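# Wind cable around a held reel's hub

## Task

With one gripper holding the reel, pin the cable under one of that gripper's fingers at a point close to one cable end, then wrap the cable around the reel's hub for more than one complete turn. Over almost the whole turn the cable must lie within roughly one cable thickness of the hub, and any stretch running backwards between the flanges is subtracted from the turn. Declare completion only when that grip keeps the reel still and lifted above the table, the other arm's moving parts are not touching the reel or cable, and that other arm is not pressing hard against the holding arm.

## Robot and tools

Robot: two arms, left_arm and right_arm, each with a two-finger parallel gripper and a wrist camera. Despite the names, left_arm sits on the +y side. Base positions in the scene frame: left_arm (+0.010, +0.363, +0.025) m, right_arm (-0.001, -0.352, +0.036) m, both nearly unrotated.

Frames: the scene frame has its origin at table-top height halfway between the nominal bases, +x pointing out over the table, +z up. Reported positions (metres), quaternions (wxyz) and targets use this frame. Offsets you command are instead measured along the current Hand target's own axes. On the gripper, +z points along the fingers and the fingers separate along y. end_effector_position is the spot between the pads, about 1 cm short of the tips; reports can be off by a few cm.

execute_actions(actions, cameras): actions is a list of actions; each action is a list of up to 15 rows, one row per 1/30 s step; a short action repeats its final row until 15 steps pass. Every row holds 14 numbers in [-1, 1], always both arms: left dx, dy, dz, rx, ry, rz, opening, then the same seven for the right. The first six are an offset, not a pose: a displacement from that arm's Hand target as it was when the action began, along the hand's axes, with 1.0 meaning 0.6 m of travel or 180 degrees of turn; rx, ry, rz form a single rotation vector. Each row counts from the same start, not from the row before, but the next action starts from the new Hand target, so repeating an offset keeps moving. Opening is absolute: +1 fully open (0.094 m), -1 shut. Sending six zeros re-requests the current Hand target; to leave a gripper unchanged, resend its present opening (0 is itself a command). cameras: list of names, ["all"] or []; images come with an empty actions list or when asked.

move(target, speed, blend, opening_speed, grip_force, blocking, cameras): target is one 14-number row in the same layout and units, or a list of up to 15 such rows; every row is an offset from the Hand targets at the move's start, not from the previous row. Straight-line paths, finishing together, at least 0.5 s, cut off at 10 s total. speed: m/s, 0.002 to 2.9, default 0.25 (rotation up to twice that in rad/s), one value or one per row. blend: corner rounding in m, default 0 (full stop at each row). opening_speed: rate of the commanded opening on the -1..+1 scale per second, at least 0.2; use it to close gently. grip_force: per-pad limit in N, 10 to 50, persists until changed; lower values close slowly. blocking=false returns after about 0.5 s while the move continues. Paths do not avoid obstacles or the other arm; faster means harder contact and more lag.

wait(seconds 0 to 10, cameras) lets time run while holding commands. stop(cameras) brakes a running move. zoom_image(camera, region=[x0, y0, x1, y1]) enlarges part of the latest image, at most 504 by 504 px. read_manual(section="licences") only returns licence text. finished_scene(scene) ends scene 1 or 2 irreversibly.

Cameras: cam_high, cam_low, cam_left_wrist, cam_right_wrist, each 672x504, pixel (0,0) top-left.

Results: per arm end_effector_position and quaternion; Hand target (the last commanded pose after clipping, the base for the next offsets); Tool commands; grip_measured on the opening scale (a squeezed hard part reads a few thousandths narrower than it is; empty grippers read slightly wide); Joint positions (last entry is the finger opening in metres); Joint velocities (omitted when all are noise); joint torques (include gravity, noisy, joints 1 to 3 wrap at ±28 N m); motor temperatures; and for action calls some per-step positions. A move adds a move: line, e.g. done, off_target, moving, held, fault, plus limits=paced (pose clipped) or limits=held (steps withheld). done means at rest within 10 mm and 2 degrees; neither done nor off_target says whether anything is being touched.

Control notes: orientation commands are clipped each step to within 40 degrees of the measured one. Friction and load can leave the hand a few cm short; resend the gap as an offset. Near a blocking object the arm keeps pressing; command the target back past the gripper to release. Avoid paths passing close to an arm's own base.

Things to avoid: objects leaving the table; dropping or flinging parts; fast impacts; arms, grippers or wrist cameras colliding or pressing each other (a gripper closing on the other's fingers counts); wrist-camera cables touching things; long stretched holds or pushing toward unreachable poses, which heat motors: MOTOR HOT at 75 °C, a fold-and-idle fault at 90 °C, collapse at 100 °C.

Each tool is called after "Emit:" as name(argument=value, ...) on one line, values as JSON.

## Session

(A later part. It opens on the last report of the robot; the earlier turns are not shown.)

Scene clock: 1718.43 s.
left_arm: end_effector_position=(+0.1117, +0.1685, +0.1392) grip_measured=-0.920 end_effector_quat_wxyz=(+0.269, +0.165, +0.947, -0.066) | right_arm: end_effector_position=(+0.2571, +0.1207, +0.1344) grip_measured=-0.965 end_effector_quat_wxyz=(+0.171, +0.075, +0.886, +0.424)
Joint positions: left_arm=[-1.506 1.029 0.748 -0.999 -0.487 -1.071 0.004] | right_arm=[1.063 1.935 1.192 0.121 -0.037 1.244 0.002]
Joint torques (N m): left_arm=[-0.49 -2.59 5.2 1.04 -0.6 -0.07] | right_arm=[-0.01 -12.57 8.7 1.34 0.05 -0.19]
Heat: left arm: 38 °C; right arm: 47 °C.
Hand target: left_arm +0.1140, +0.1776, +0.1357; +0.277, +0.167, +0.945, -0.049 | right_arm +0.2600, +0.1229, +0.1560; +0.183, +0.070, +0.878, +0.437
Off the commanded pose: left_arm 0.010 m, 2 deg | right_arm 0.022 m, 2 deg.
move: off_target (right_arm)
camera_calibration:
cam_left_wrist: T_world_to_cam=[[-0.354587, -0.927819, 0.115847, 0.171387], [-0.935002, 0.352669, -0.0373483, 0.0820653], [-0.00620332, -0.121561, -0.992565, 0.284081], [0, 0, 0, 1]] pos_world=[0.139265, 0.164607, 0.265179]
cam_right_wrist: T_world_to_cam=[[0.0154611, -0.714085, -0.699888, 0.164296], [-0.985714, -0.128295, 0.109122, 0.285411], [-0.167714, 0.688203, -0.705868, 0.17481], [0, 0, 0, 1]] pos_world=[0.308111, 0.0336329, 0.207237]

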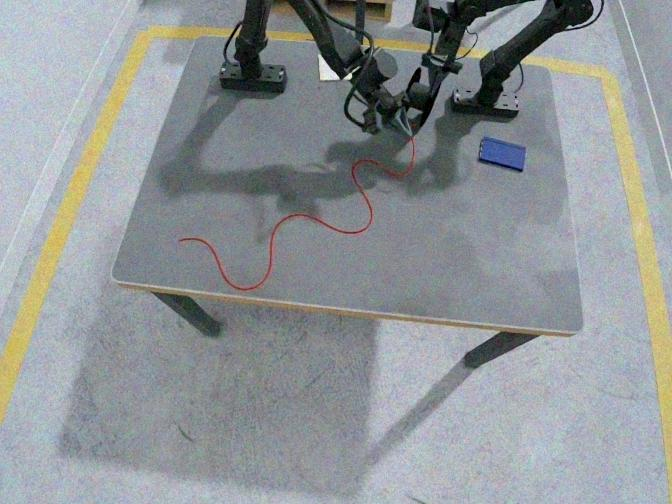

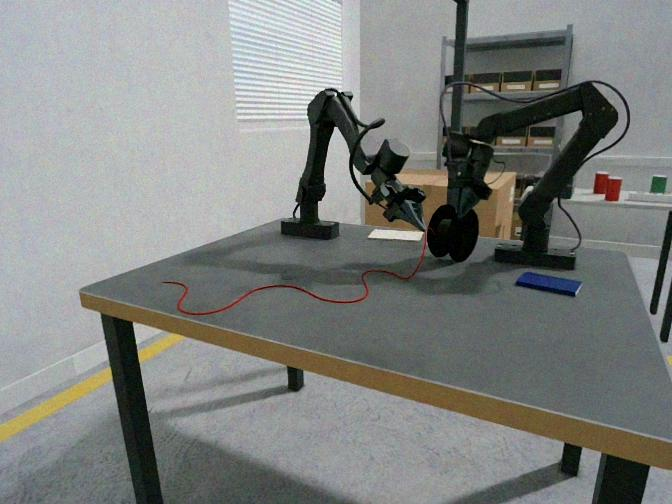

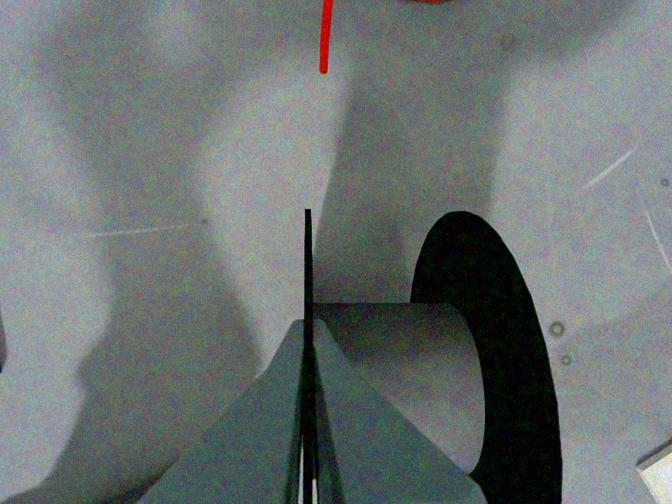

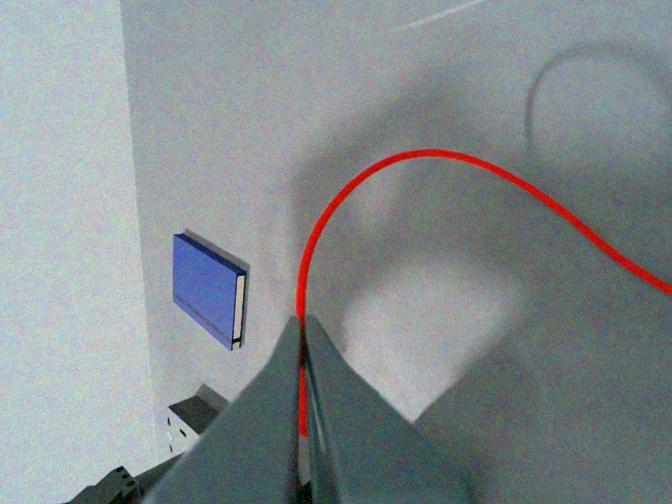

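Emit:
move(target=[[-0.027,0,-0.042,0,0,0,-1.0, -0.0087,0.0264,-0.135,0,0,0,-1.0],[-0.2068,0.0093,0.0735,0,0,0,-1.0, -0.0087,0.0264,-0.135,0,0,0,-1.0]], speed=0.12, cameras=["all"])

Scene clock: 1778.00 s.
left_arm: end_effector_position=(+0.2252, +0.1501, +0.1506) grip_measured=-0.921 end_effector_quat_wxyz=(+0.254, +0.176, +0.951, -0.030) | right_arm: end_effector_position=(+0.2327, +0.0792, +0.2165) grip_measured=-0.965 end_effector_quat_wxyz=(+0.178, +0.072, +0.875, +0.444)
Joint positions: left_arm=[-0.982 1.292 0.95 -0.807 -0.31 -0.533 0.004] | right_arm=[1.063 1.634 1.129 -0.067 -0.042 1.244 0.002]
Joint torques (N m): left_arm=[0.47 -4.66 9.74 1.72 -0.27 0] | right_arm=[-0.73 -9.21 6.15 1.34 0.07 -0.19]
Heat: left arm: 38 °C; right arm: 47 °C.
Hand target: left_arm +0.2364, +0.1389, +0.1656; +0.277, +0.167, +0.945, -0.049 | right_arm +0.2333, +0.0711, +0.2147; +0.183, +0.070, +0.878, +0.437
Off the commanded pose: left_arm 0.022 m, 4 deg | right_arm 0.008 m, 1 deg.
move: off_target (left_arm)
camera_calibration:
cam_left_wrist: T_world_to_cam=[[-0.354826, -0.933694, 0.0481054, 0.204289], [-0.934642, 0.355529, 0.00664974, 0.188019], [-0.0233117, -0.0426018, -0.99882, 0.2869], [0, 0, 0, 1]] pos_world=[0.254905, 0.136119, 0.275484]
cam_right_wrist: T_world_to_cam=[[0.0335666, -0.682811, -0.729824, 0.192306], [-0.987219, -0.136482, 0.0822858, 0.253795], [-0.155794, 0.717734, -0.678665, 0.246218], [0, 0, 0, 1]] pos_world=[0.282456, -0.0107712, 0.286565]

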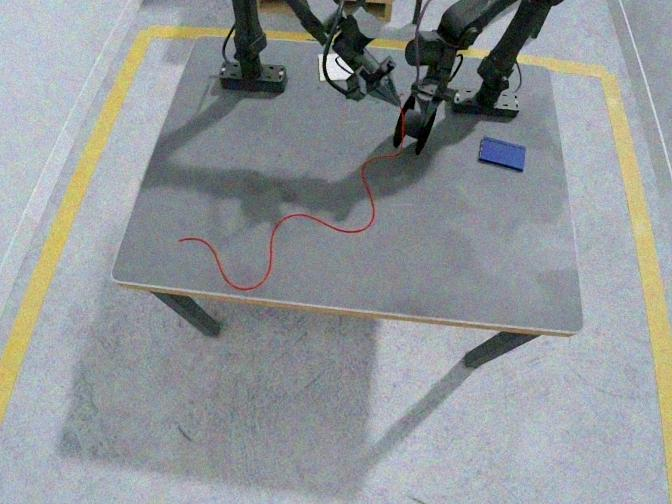

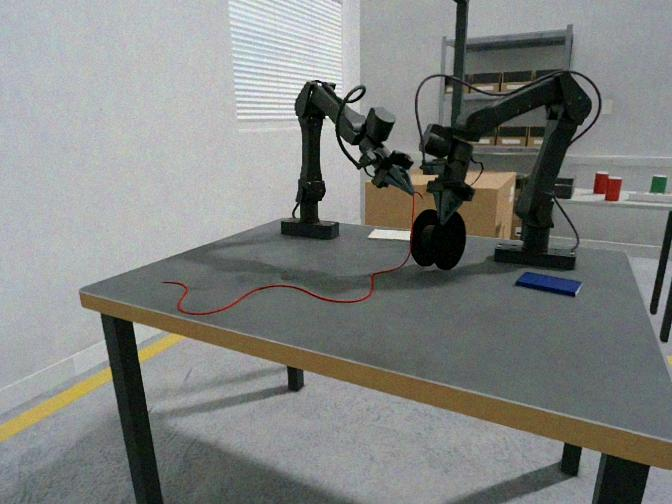

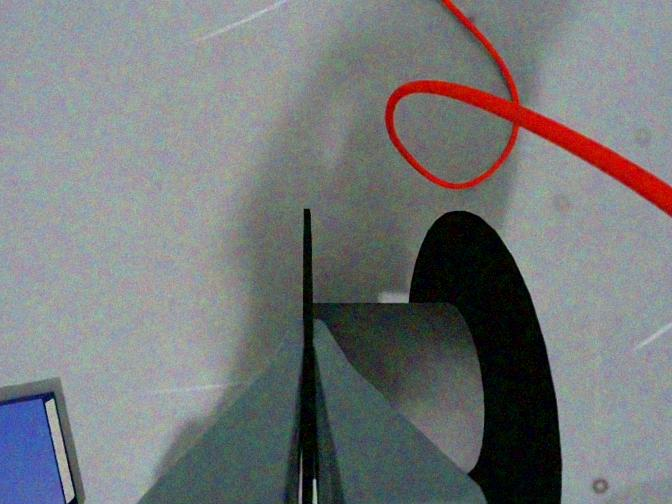

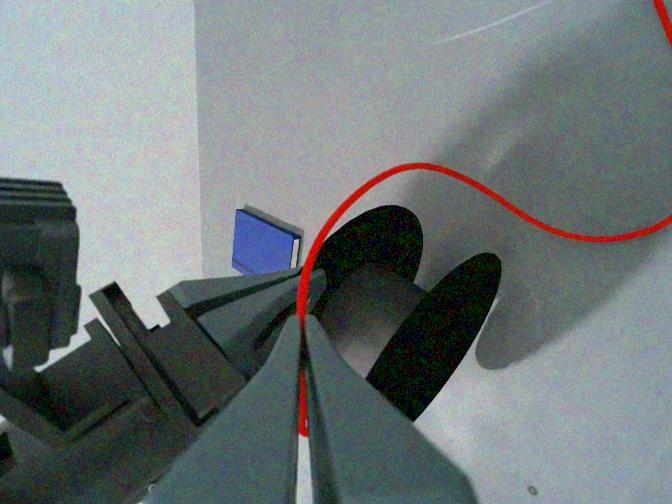

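Emit:
move(target=[0.0145,0,0.0225,0,0,0,-1.0, 0,0,0,0,0,0,-1.0], speed=0.04, cameras=["cam_left_wrist"])

Scene clock: 1782.83 s.
left_arm: end_effector_position=(+0.2313, +0.1409, +0.1494) grip_measured=-0.921 end_effector_quat_wxyz=(+0.268, +0.172, +0.947, -0.044) | right_arm: end_effector_position=(+0.2327, +0.0792, +0.2165) grip_measured=-0.965 end_effector_quat_wxyz=(+0.178, +0.072, +0.875, +0.444)
Joint positions: left_arm=[-0.982 1.303 0.937 -0.743 -0.308 -0.532 0.004] | right_arm=[1.063 1.634 1.129 -0.067 -0.042 1.244 0.002]
Joint torques (N m): left_arm=[0.51 -4.89 6.06 1.82 -0.27 0] | right_arm=[-0.65 -9.25 6.26 1.37 0 -0.19]
Heat: left arm: 39 °C; right arm: 47 °C.
Hand target: left_arm +0.2363, +0.1388, +0.1495; +0.277, +0.167, +0.945, -0.049 | right_arm +0.2333, +0.0711, +0.2147; +0.183, +0.070, +0.878, +0.437
Off the commanded pose: left_arm 0.005 m, 1 deg | right_arm 0.008 m, 1 deg.
move: done
camera_calibration:
cam_left_wrist: T_world_to_cam=[[-0.357504, -0.931208, 0.0710073, 0.194861], [-0.933911, 0.356577, -0.0257697, 0.201532], [-0.00132263, -0.0755272, -0.997143, 0.28473], [0, 0, 0, 1]] pos_world=[0.258253, 0.131099, 0.275273]
Images, in order (width x height): cam_left_wrist 672x504.

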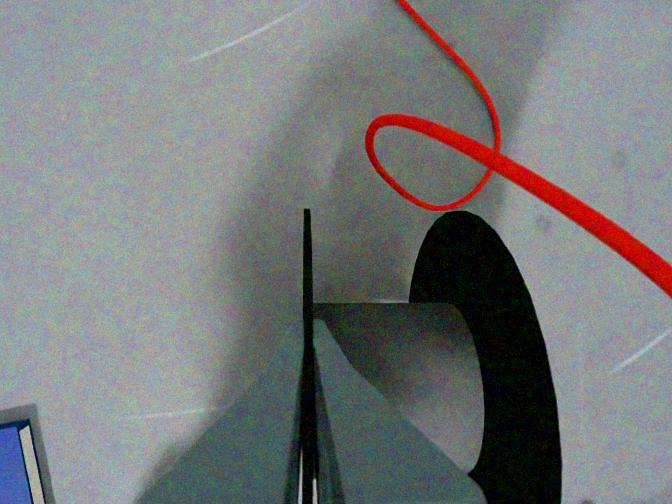

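Emit:
move(target=[0.0117,0,0.0182,0,0,0,-1.0, 0,0,0,0,0,0,-1.0], speed=0.03, cameras=["cam_low","cam_left_wrist"])

Scene clock: 1787.30 s.
left_arm: end_effector_position=(+0.2347, +0.1358, +0.1449) grip_measured=-0.921 end_effector_quat_wxyz=(+0.279, +0.169, +0.944, -0.056) | right_arm: end_effector_position=(+0.2327, +0.0792, +0.2165) grip_measured=-0.965 end_effector_quat_wxyz=(+0.178, +0.072, +0.875, +0.444)
Joint positions: left_arm=[-0.982 1.303 0.904 -0.676 -0.307 -0.532 0.004] | right_arm=[1.063 1.634 1.129 -0.067 -0.042 1.244 0.002]
Joint torques (N m): left_arm=[0.51 -4.15 5.12 1.79 -0.28 0.01] | right_arm=[-0.61 -9.16 6.32 1.36 0 -0.17]
Heat: left arm: 38 °C; right arm: 46 °C.
Hand target: left_arm +0.2363, +0.1389, +0.1365; +0.277, +0.167, +0.945, -0.049 | right_arm +0.2333, +0.0711, +0.2147; +0.183, +0.070, +0.878, +0.437
Off the commanded pose: left_arm 0.009 m, 1 deg | right_arm 0.008 m, 1 deg.
move: done
camera_calibration:
cam_left_wrist: T_world_to_cam=[[-0.359305, -0.928764, 0.0910866, 0.188782], [-0.933069, 0.355778, -0.0529446, 0.210229], [0.0167664, -0.104013, -0.994435, 0.279079], [0, 0, 0, 1]] pos_world=[0.25931, 0.129567, 0.271461]
Images, in order (width x height): cam_low 672x504, cam_left_wrist 672x504.

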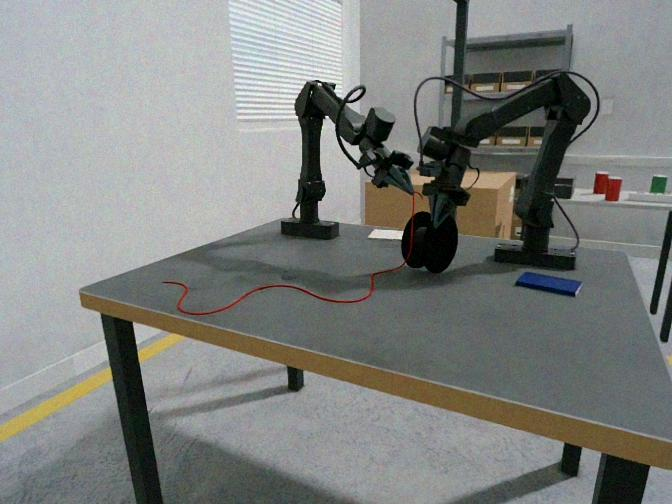

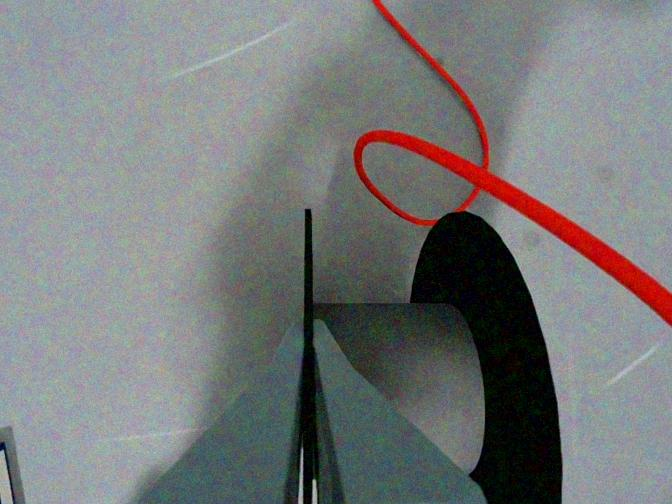

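Emit:
move(target=[0.0068,0,0.0106,0,0,0,-1.0, 0,0,0,0,0,0,-1.0], speed=0.03, cameras=["cam_left_wrist"])

Scene clock: 1791.53 s.
left_arm: end_effector_position=(+0.2377, +0.1308, +0.1442) grip_measured=-0.921 end_effector_quat_wxyz=(+0.288, +0.166, +0.941, -0.068) | right_arm: end_effector_position=(+0.2327, +0.0792, +0.2165) grip_measured=-0.965 end_effector_quat_wxyz=(+0.178, +0.072, +0.875, +0.444)
Joint positions: left_arm=[-0.982 1.303 0.887 -0.627 -0.305 -0.532 0.004] | right_arm=[1.063 1.634 1.129 -0.067 -0.042 1.244 0.002]
Joint torques (N m): left_arm=[0.47 -3.77 4.55 1.65 -0.29 0.01] | right_arm=[-0.77 -9.21 6.13 1.37 0.06 -0.19]
Heat: left arm: 38 °C; right arm: 46 °C.
Hand target: left_arm +0.2363, +0.1388, +0.1289; +0.277, +0.167, +0.945, -0.049 | right_arm +0.2333, +0.0711, +0.2147; +0.183, +0.070, +0.878, +0.437
Off the commanded pose: left_arm 0.017 m, 3 deg | right_arm 0.008 m, 1 deg.
move: off_target (left_arm)
camera_calibration:
cam_left_wrist: T_world_to_cam=[[-0.361781, -0.925788, 0.109688, 0.182855], [-0.931688, 0.354913, -0.0774209, 0.21808], [0.0327455, -0.130205, -0.990946, 0.276827], [0, 0, 0, 1]] pos_world=[0.260271, 0.12793, 0.271148]
Images, in order (width x height): cam_left_wrist 672x504.

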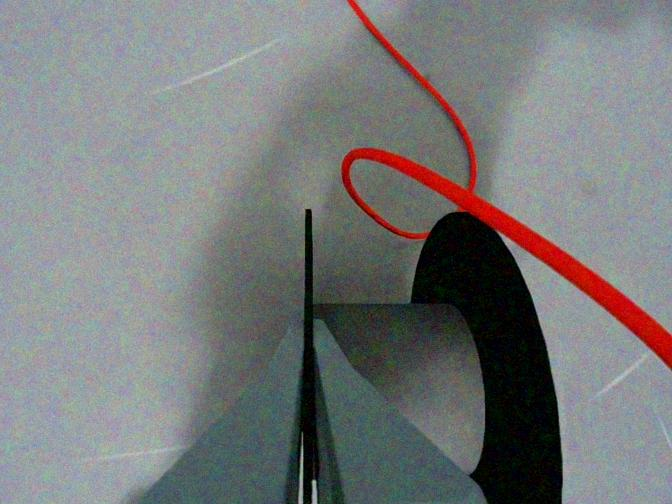

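Emit:
move(target=[[-0.0117,0,-0.0182,0,0,0,-1.0, -0.0793,-0.0358,0.0302,0,0,0,-1.0],[-0.0117,0,-0.0182,0,0,0,-1.0, -0.0817,-0.0327,0.1293,0,0,0,-1.0]], speed=0.12, blend=0.015, cameras=["all"])

Scene clock: 1808.00 s.
left_arm: end_effector_position=(+0.2375, +0.1311, +0.1443) grip_measured=-0.921 end_effector_quat_wxyz=(+0.288, +0.167, +0.941, -0.067) | right_arm: end_effector_position=(+0.3061, +0.0924, +0.1608) grip_measured=-0.965 end_effector_quat_wxyz=(+0.172, +0.080, +0.884, +0.428)
Joint positions: left_arm=[-0.982 1.303 0.889 -0.632 -0.305 -0.532 0.004] | right_arm=[0.921 1.901 1.256 0.024 -0.149 1.173 0.002]
Joint torques (N m): left_arm=[0.47 -4.55 7.87 1.24 -0.3 -0.01] | right_arm=[0.83 -8.76 10.11 1.5 0.09 -0.17]
Heat: left arm: 38 °C; right arm: 45 °C.
Hand target: left_arm +0.2363, +0.1388, +0.1420; +0.277, +0.167, +0.945, -0.050 | right_arm +0.3088, +0.1029, +0.1691; +0.183, +0.070, +0.878, +0.437
Off the commanded pose: left_arm 0.008 m, 2 deg | right_arm 0.014 m, 2 deg.
move: off_target (right_arm)
camera_calibration:
cam_left_wrist: T_world_to_cam=[[-0.361776, -0.925913, 0.108642, 0.183093], [-0.931741, 0.355203, -0.0754249, 0.217443], [0.0312468, -0.128514, -0.991215, 0.277276], [0, 0, 0, 1]] pos_world=[0.260175, 0.127926, 0.271349]
cam_right_wrist: T_world_to_cam=[[0.00724083, -0.707056, -0.707121, 0.164859], [-0.986704, -0.11987, 0.109755, 0.326537], [-0.162365, 0.696925, -0.698523, 0.217464], [0, 0, 0, 1]] pos_world=[0.356311, 0.00414994, 0.23264]

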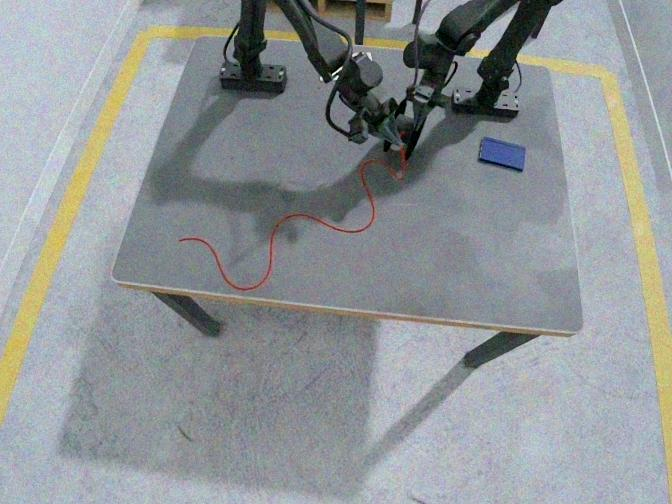

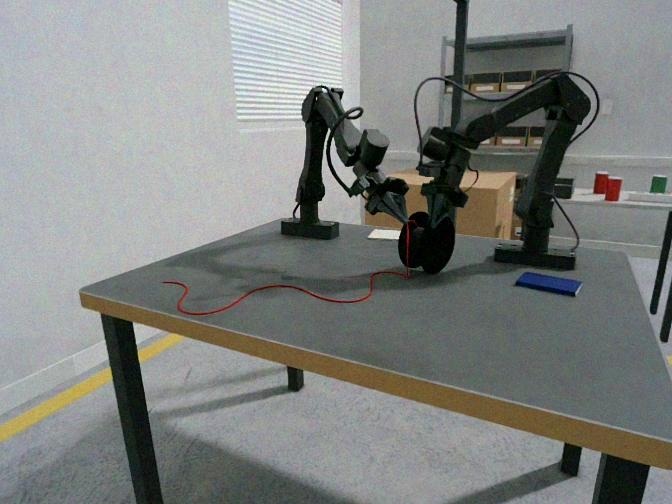

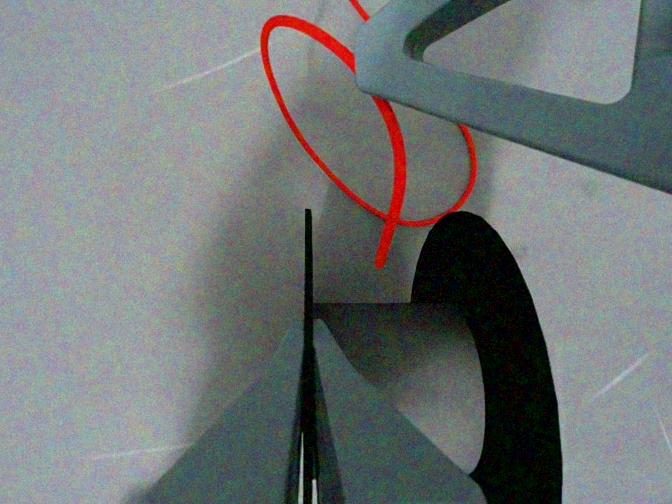

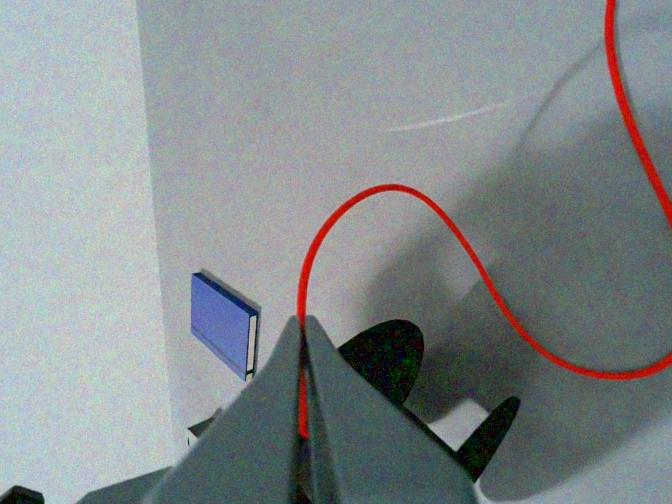

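Emit:
zoom_image(camera="cam_low", region=[370, 180, 480, 280])

Scaled by 4.582 from the camera's 672x504 image, which has a finer 960x720 frame.

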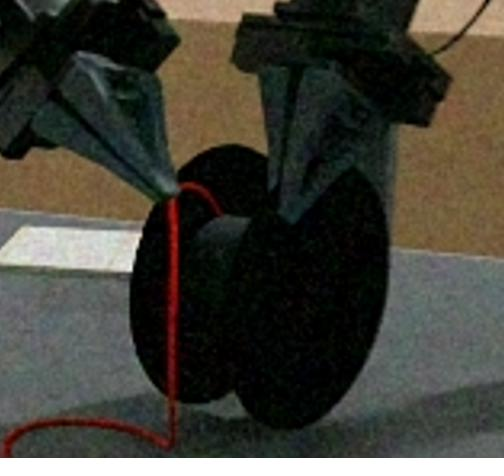

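Emit:
move(target=[0,0,0,0,0,0,0.064, 0.0627,0.0208,-0.0055,0,0,0,-1.0], speed=0.08, cameras=["cam_left_wrist","cam_low"])

Scene clock: 1835.00 s.
left_arm: end_effector_position=(+0.2337, +0.1366, +0.1406) grip_measured=+0.062 end_effector_quat_wxyz=(+0.277, +0.170, +0.944, -0.056) | right_arm: end_effector_position=(+0.2692, +0.1180, +0.1618) grip_measured=-0.965 end_effector_quat_wxyz=(+0.171, +0.065, +0.884, +0.430)
Joint positions: left_arm=[-0.982 1.303 0.889 -0.663 -0.305 -0.531 0.05] | right_arm=[1.027 1.901 1.256 0.034 -0.08 1.209 0.002]
Joint torques (N m): left_arm=[0.43 -4.44 7.8 1.45 -0.32 0] | right_arm=[0.14 -10.96 7.38 1.59 0.19 0.06]
Heat: left arm: 39 °C; right arm: 47 °C.
Hand target: left_arm +0.2363, +0.1388, +0.1420; +0.277, +0.167, +0.945, -0.049 | right_arm +0.2724, +0.1186, +0.1710; +0.183, +0.070, +0.878, +0.437
Off the commanded pose: left_arm 0.004 m, 1 deg | right_arm 0.010 m, 2 deg.
move: done
camera_calibration:
cam_left_wrist: T_world_to_cam=[[-0.360338, -0.928385, 0.0908706, 0.189764], [-0.932726, 0.357193, -0.0493527, 0.207906], [0.0133601, -0.102541, -0.994639, 0.275524], [0, 0, 0, 1]] pos_world=[0.258617, 0.130165, 0.267063]
Images, in order (width x height): cam_low 672x504, cam_left_wrist 672x504.

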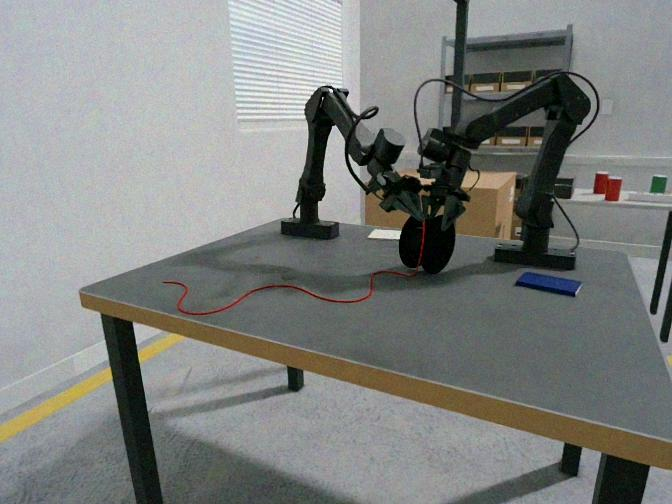

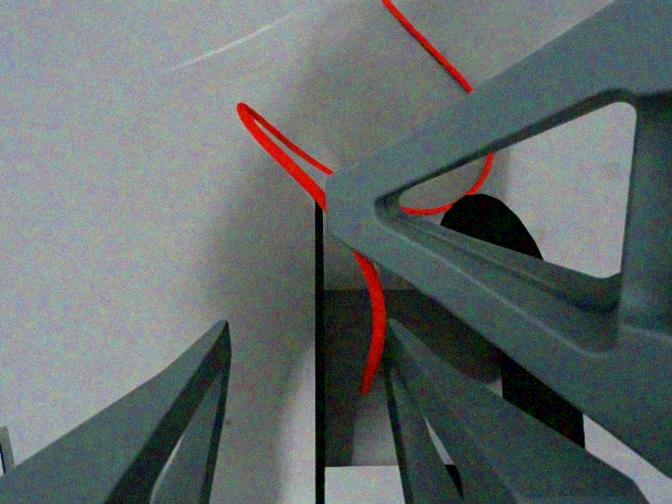

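Emit:
move(target=[0,0,0,0,0,0,-1.0, 0,0,0,0,0,0,-1.0], speed=0.08, opening_speed=0.6, cameras=["all"])

Scene clock: 1839.97 s.
left_arm: end_effector_position=(+0.2335, +0.1362, +0.1406) grip_measured=-0.861 end_effector_quat_wxyz=(+0.276, +0.171, +0.944, -0.057) | right_arm: end_effector_position=(+0.2699, +0.1183, +0.1627) grip_measured=-0.965 end_effector_quat_wxyz=(+0.173, +0.065, +0.883, +0.431)
Joint positions: left_arm=[-0.982 1.303 0.889 -0.663 -0.302 -0.53 0.007] | right_arm=[1.027 1.901 1.256 0.038 -0.077 1.209 0.002]
Joint torques (N m): left_arm=[0.53 -4.51 7.82 1.46 -0.32 -0.01] | right_arm=[0.1 -10.93 7.43 1.56 0.17 0.07]
Heat: left arm: 39 °C; right arm: 47 °C.
Hand target: left_arm +0.2363, +0.1388, +0.1420; +0.277, +0.167, +0.945, -0.049 | right_arm +0.2724, +0.1186, +0.1711; +0.183, +0.070, +0.878, +0.437
Off the commanded pose: left_arm 0.004 m, 1 deg | right_arm 0.009 m, 2 deg.
move: done
camera_calibration:
cam_left_wrist: T_world_to_cam=[[-0.362052, -0.927571, 0.0923594, 0.18944], [-0.932079, 0.358948, -0.0488386, 0.207476], [0.012149, -0.103768, -0.994527, 0.275838], [0, 0, 0, 1]] pos_world=[0.25862, 0.129869, 0.266964]
cam_right_wrist: T_world_to_cam=[[0.0366507, -0.705824, -0.707438, 0.176714], [-0.984695, -0.146207, 0.0948592, 0.298696], [-0.170387, 0.693134, -0.700381, 0.197703], [0, 0, 0, 1]] pos_world=[0.321333, 0.0313658, 0.235148]

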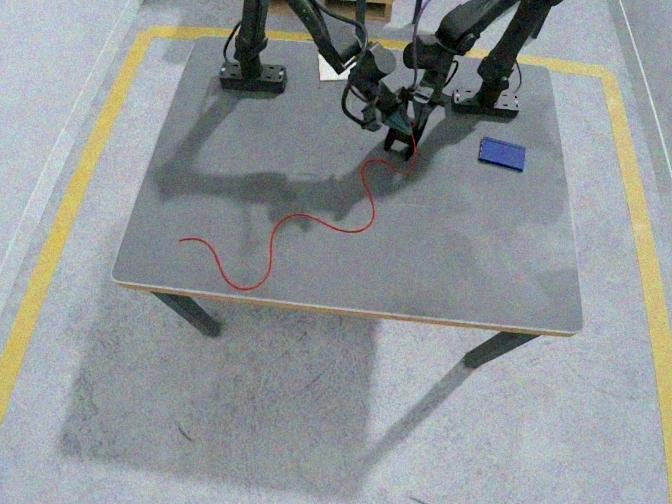

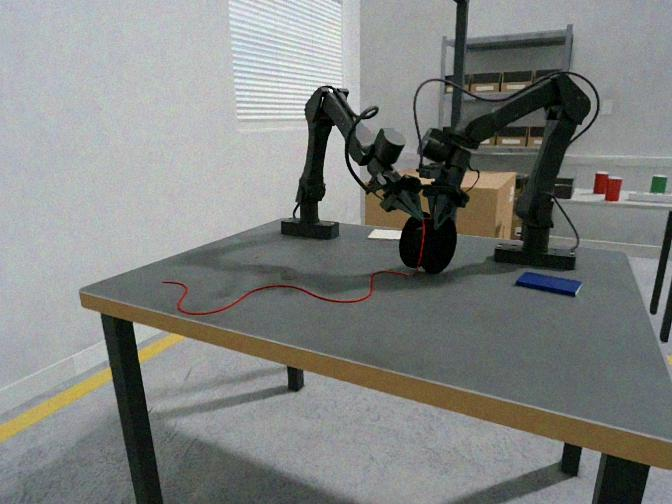

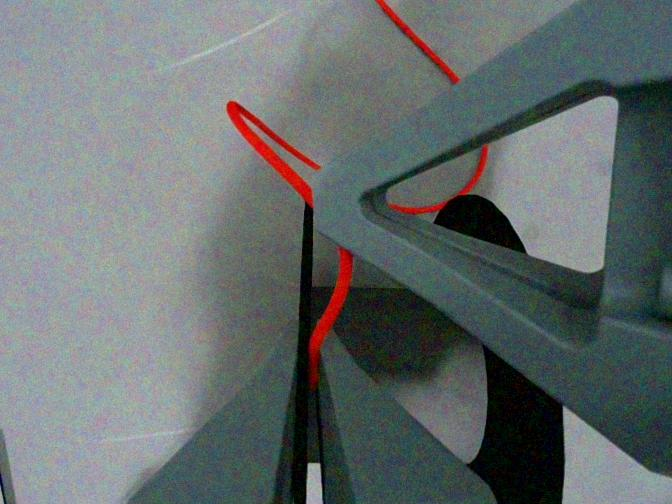

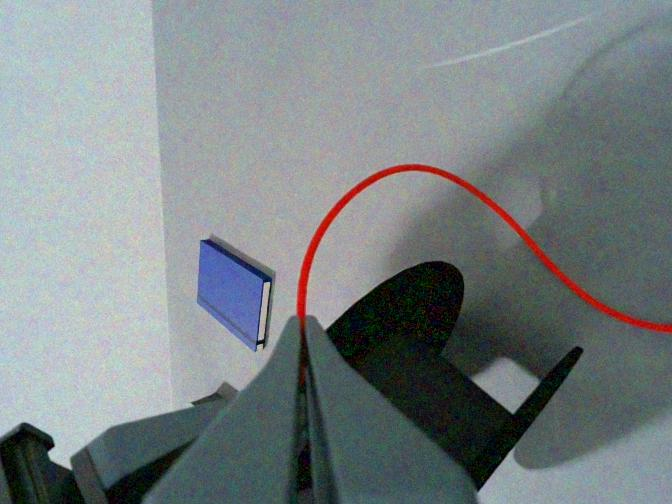

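Emit:
move(target=[[0,0,0,0,0,0,-1.0, 0.0017,-0.0138,-0.0207,0,0,0,-1.0],[0,0,0,0,0,0,-1.0, 0.0017,-0.0138,-0.0207,0,0,0,-0.5],[0,0,0,0,0,0,-1.0, -0.0113,0.0258,-0.2148,0,0,0,-0.5]], speed=0.1, opening_speed=1.0, cameras=["all"])

Scene clock: 1975.83 s.
left_arm: end_effector_position=(+0.2335, +0.1360, +0.1407) grip_measured=-0.861 end_effector_quat_wxyz=(+0.277, +0.171, +0.944, -0.057) | right_arm: end_effector_position=(+0.2291, +0.0378, +0.2587) grip_measured=-0.502 end_effector_quat_wxyz=(+0.180, +0.070, +0.875, +0.444)
Joint positions: left_arm=[-0.982 1.303 0.889 -0.662 -0.302 -0.53 0.007] | right_arm=[1.007 1.462 1.131 -0.242 -0.087 1.209 0.023]
Joint torques (N m): left_arm=[0.47 -4.51 7.79 1.44 -0.32 -0.01] | right_arm=[-0.76 -7.47 6.78 1.36 -0.04 -0.12]
Motor temperatures (°C): left_arm=[29 32 40 36 28 27 31] | right_arm=[27 46 46 52 29 28 32]
Heat: left arm: 40 °C; right arm: 52 °C.
Hand target: left_arm +0.2363, +0.1388, +0.1420; +0.277, +0.167, +0.945, -0.049 | right_arm +0.2290, +0.0305, +0.2559; +0.183, +0.070, +0.878, +0.437
Off the commanded pose: left_arm 0.004 m, 1 deg | right_arm 0.008 m, 1 deg.
move: done; target 2's new opening was sent with right_arm's hand 0.011 m and 1 deg from that target
camera_calibration:
cam_left_wrist: T_world_to_cam=[[-0.362102, -0.927511, 0.0927673, 0.189235], [-0.932054, 0.358932, -0.0494291, 0.207668], [0.0125488, -0.104362, -0.99446, 0.275882], [0, 0, 0, 1]] pos_world=[0.258619, 0.12977, 0.267064]
cam_right_wrist: T_world_to_cam=[[0.0379798, -0.683846, -0.728637, 0.193649], [-0.987533, -0.137154, 0.0772488, 0.242545], [-0.152762, 0.716619, -0.68053, 0.30374], [0, 0, 0, 1]] pos_world=[0.278567, -0.0519738, 0.329068]

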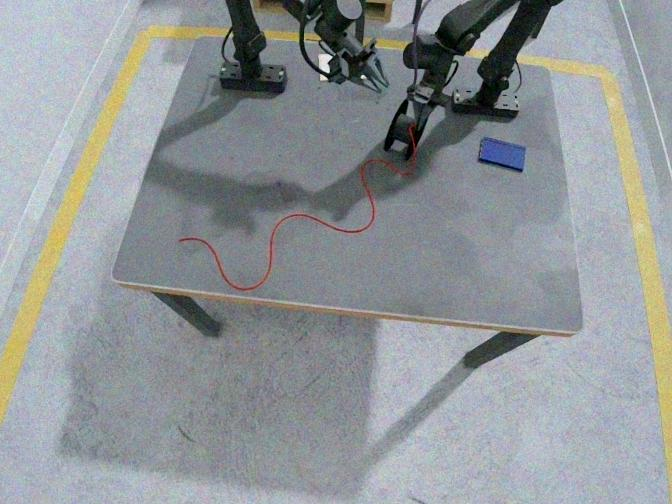

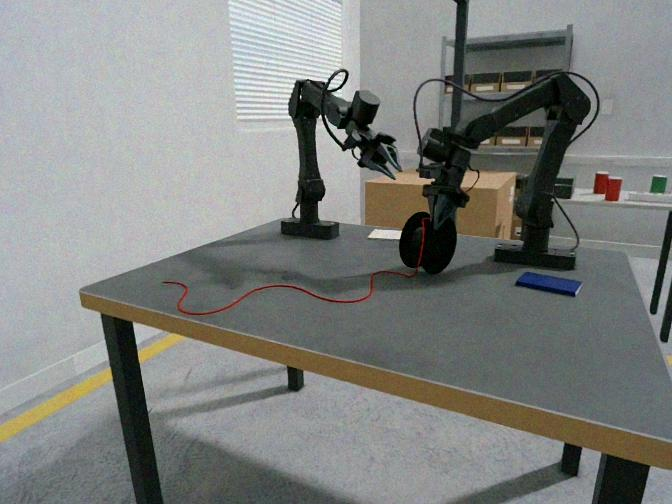

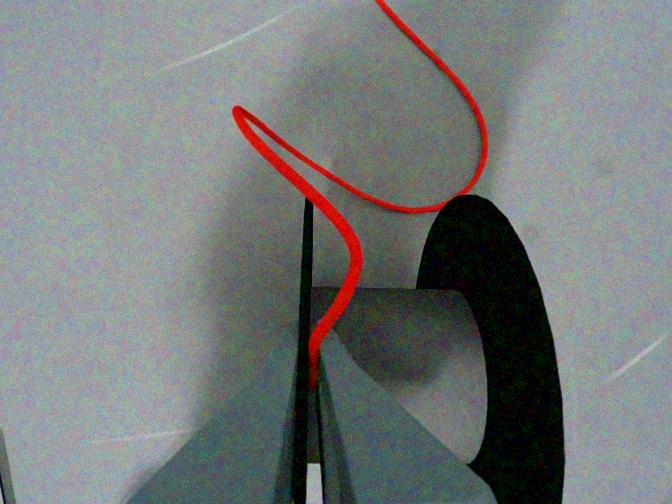

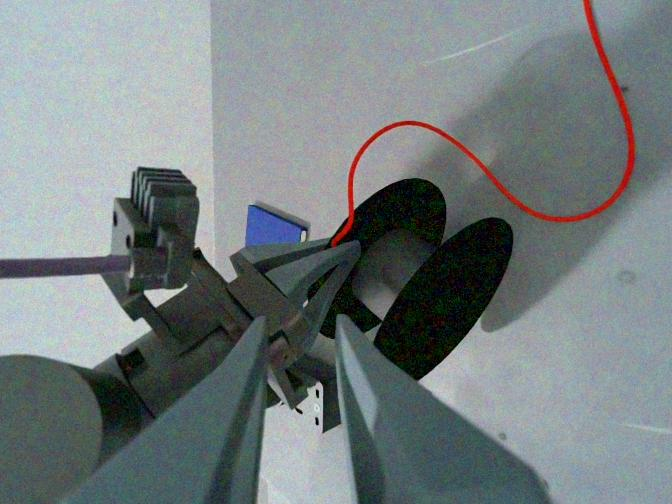

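Emit:
move(target=[[0,0,0,0,0,0,-1.0, 0.0367,-0.1265,-0.1812,-0.1477,-0.1384,-0.3974,-0.3],[-0.2843,-0.0182,-0.2825,0,0,0,-1.0, 0.0367,-0.1265,-0.1812,-0.1477,-0.1384,-0.3974,-0.3]], speed=[0.3,0.12], cameras=["all"])

Scene clock: 2015.23 s.
left_arm: end_effector_position=(+0.2764, +0.1124, +0.3687) grip_measured=-0.862 end_effector_quat_wxyz=(+0.286, +0.174, +0.941, -0.056) | right_arm: end_effector_position=(+0.1713, -0.0885, +0.2522) grip_measured=-0.302 end_effector_quat_wxyz=(+0.575, -0.394, +0.590, +0.407)
Joint positions: left_arm=[-0.91 1.711 2.235 -1.566 -0.278 -0.45 0.007] | right_arm=[0.724 0.814 0.198 0.607 -0.486 0.022 0.033]
Joint torques (N m): left_arm=[0.53 -7.17 7.66 1.69 -0.21 0] | right_arm=[-0.75 0.23 6.15 1.81 -0.14 -0.3]
Heat: left arm: 40 °C; right arm: 50 °C.
Hand target: left_arm +0.2814, +0.1110, +0.3769; +0.277, +0.167, +0.945, -0.049 | right_arm +0.1698, -0.0901, +0.2501; +0.581, -0.402, +0.582, +0.403
Off the commanded pose: left_arm 0.010 m, 2 deg | right_arm 0.003 m, 2 deg.
joint read past its limit (left arm) — joint 4 (wrist pitch), lower limit.
joint sent to its limit (left arm) — joint 4 (wrist pitch), lower limit. The joint targets are off in orientation, not in position.
move: done
camera_calibration:
cam_left_wrist: T_world_to_cam=[[-0.370214, -0.925059, 0.0848944, 0.166509], [-0.928409, 0.365344, -0.0676772, 0.272339], [0.0315897, -0.103872, -0.994089, 0.494274], [0, 0, 0, 1]] pos_world=[0.298872, 0.105874, 0.495648]
cam_right_wrist: T_world_to_cam=[[0.890545, -0.4545, 0.0189428, -0.209442], [-0.224933, -0.476164, -0.850102, 0.241843], [0.395391, 0.752793, -0.526278, 0.251488], [0, 0, 0, 1]] pos_world=[0.14148, -0.169354, 0.341911]

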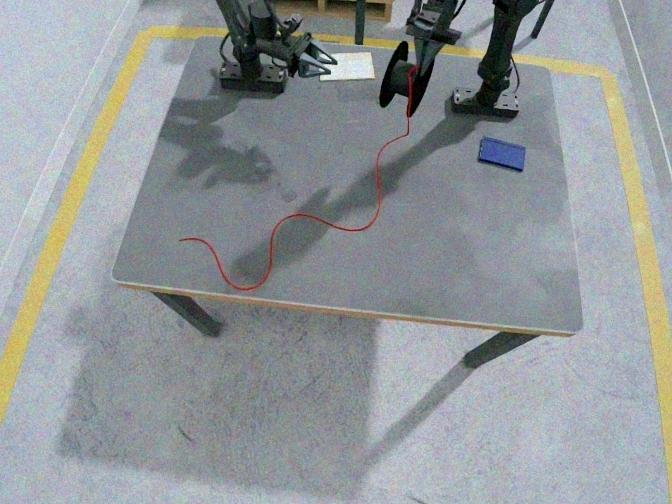

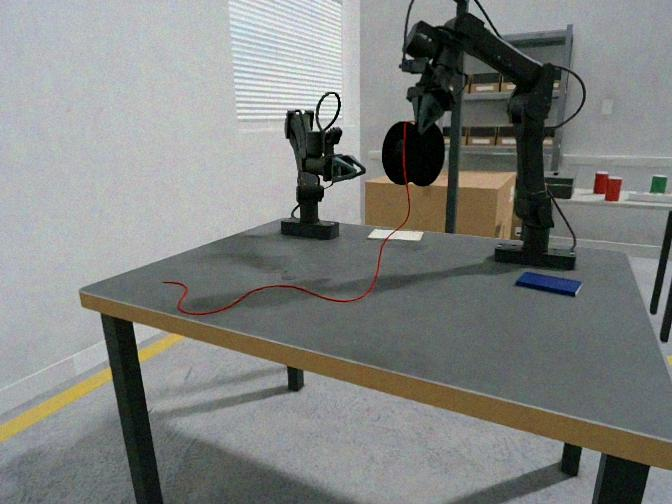

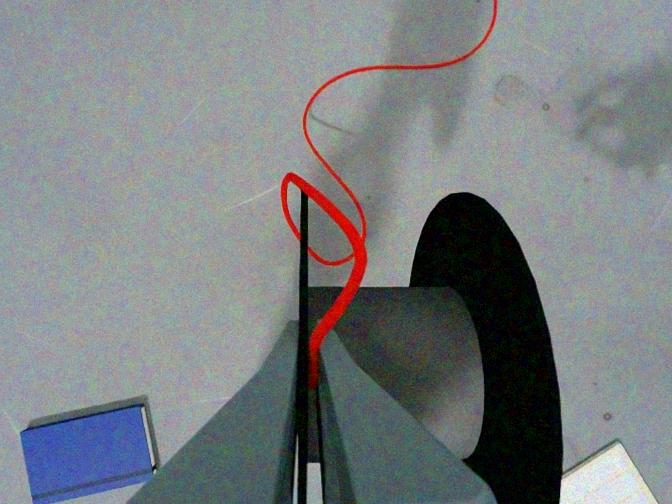

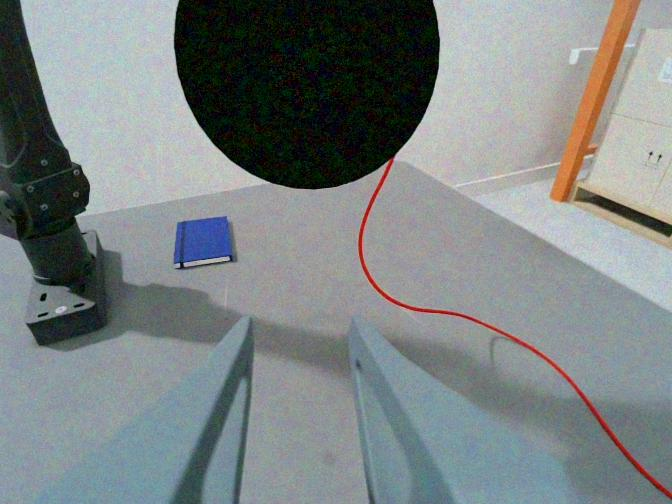

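Emit:
zoom_image(camera="cam_low", region=[360, 60, 480, 240])

Emit:
zoom_image(camera="cam_high", region=[360, 20, 460, 140])

Scaled by 2.800 from the camera's 672x504 image, which has a finer 960x720 frame.

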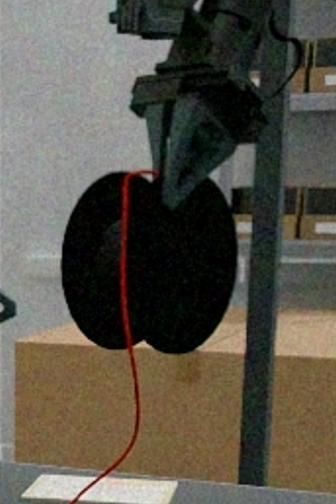

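Scaled by 4.200 from the camera's 672x504 image, which has a finer 960x720 frame.

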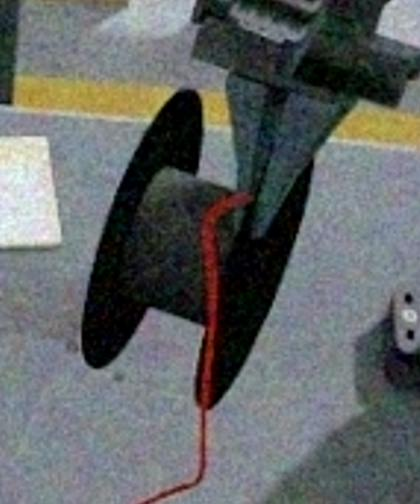

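Emit:
move(target=[-0.1015,-0.0027,-0.1445,0,-0.122,0,-1.0, 0,0,0,0,0,0,-0.3], speed=0.12, cameras=["all"])

Scene clock: 2070.47 s.
left_arm: end_effector_position=(+0.2823, +0.1087, +0.4704) grip_measured=-0.862 end_effector_quat_wxyz=(+0.442, +0.166, +0.878, -0.082) | right_arm: end_effector_position=(+0.1713, -0.0885, +0.2522) grip_measured=-0.302 end_effector_quat_wxyz=(+0.575, -0.394, +0.590, +0.407)
Joint positions: left_arm=[-0.994 1.777 2.622 -1.579 -0.476 -0.388 0.007] | right_arm=[0.724 0.814 0.198 0.607 -0.486 0.022 0.033]
Joint torques (N m): left_arm=[-0.58 -6.75 6.49 2.24 -0.53 -0.02] | right_arm=[-0.72 0.12 6.05 1.8 -0.15 -0.29]
Motor temperatures (°C): left_arm=[29 32 41 37 28 27 31] | right_arm=[27 38 44 52 29 28 30]
Heat: left arm: 41 °C; right arm: 52 °C.
Hand target: left_arm +0.2851, +0.1080, +0.4827; +0.452, +0.154, +0.875, -0.080 | right_arm +0.1698, -0.0901, +0.2501; +0.581, -0.402, +0.582, +0.403
Off the commanded pose: left_arm 0.013 m, 2 deg | right_arm 0.003 m, 2 deg.
joint read past its limit (left arm) — joint 4 (wrist pitch), lower limit.
joint sent to its limit (left arm) — joint 4 (wrist pitch), lower limit. The joint targets still meet the commanded pose.
move: off_target (left_arm)
camera_calibration:
cam_left_wrist: T_world_to_cam=[[-0.397926, -0.915004, 0.0664995, 0.172081], [-0.851302, 0.341259, -0.398531, 0.422614], [0.341964, -0.215197, -0.914741, 0.481853], [0, 0, 0, 1]] pos_world=[0.263472, 0.116928, 0.597752]
cam_right_wrist: T_world_to_cam=[[0.890545, -0.4545, 0.0189428, -0.209442], [-0.224933, -0.476164, -0.850102, 0.241843], [0.395391, 0.752793, -0.526278, 0.251488], [0, 0, 0, 1]] pos_world=[0.14148, -0.169354, 0.341911]

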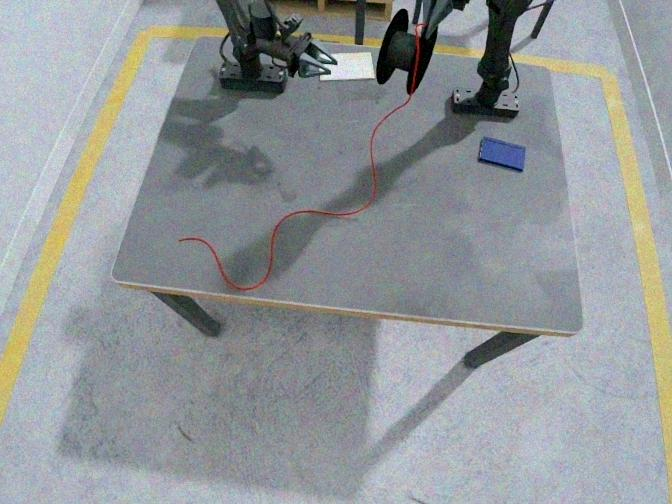

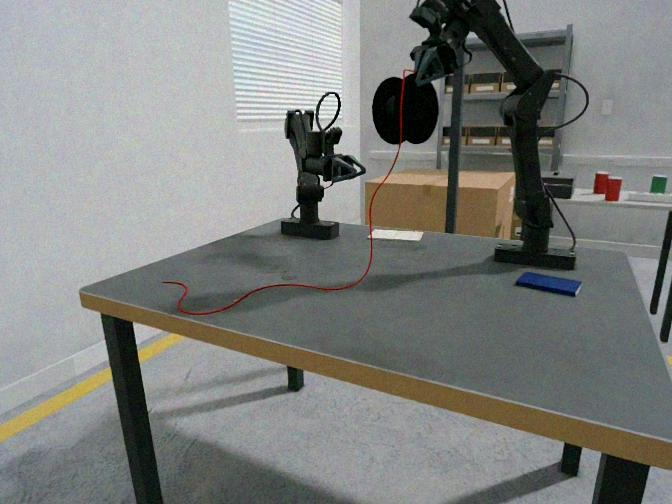

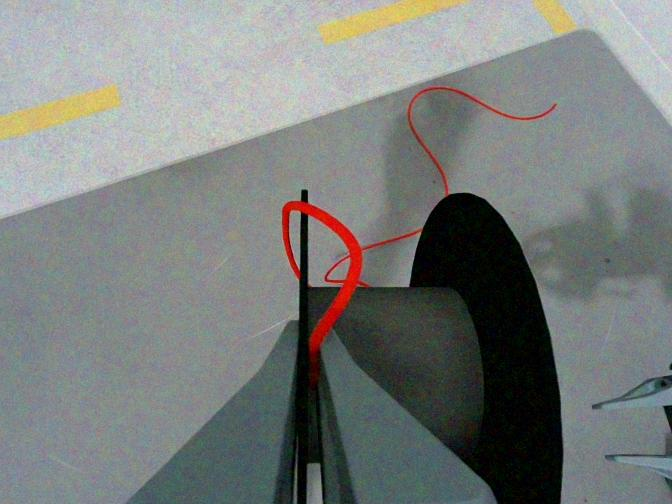

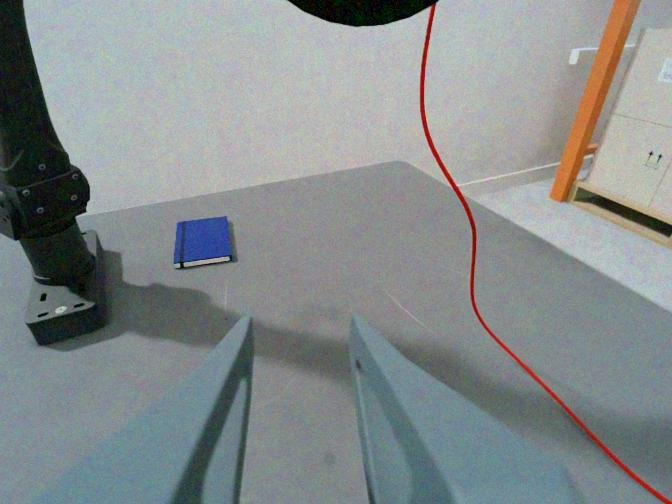

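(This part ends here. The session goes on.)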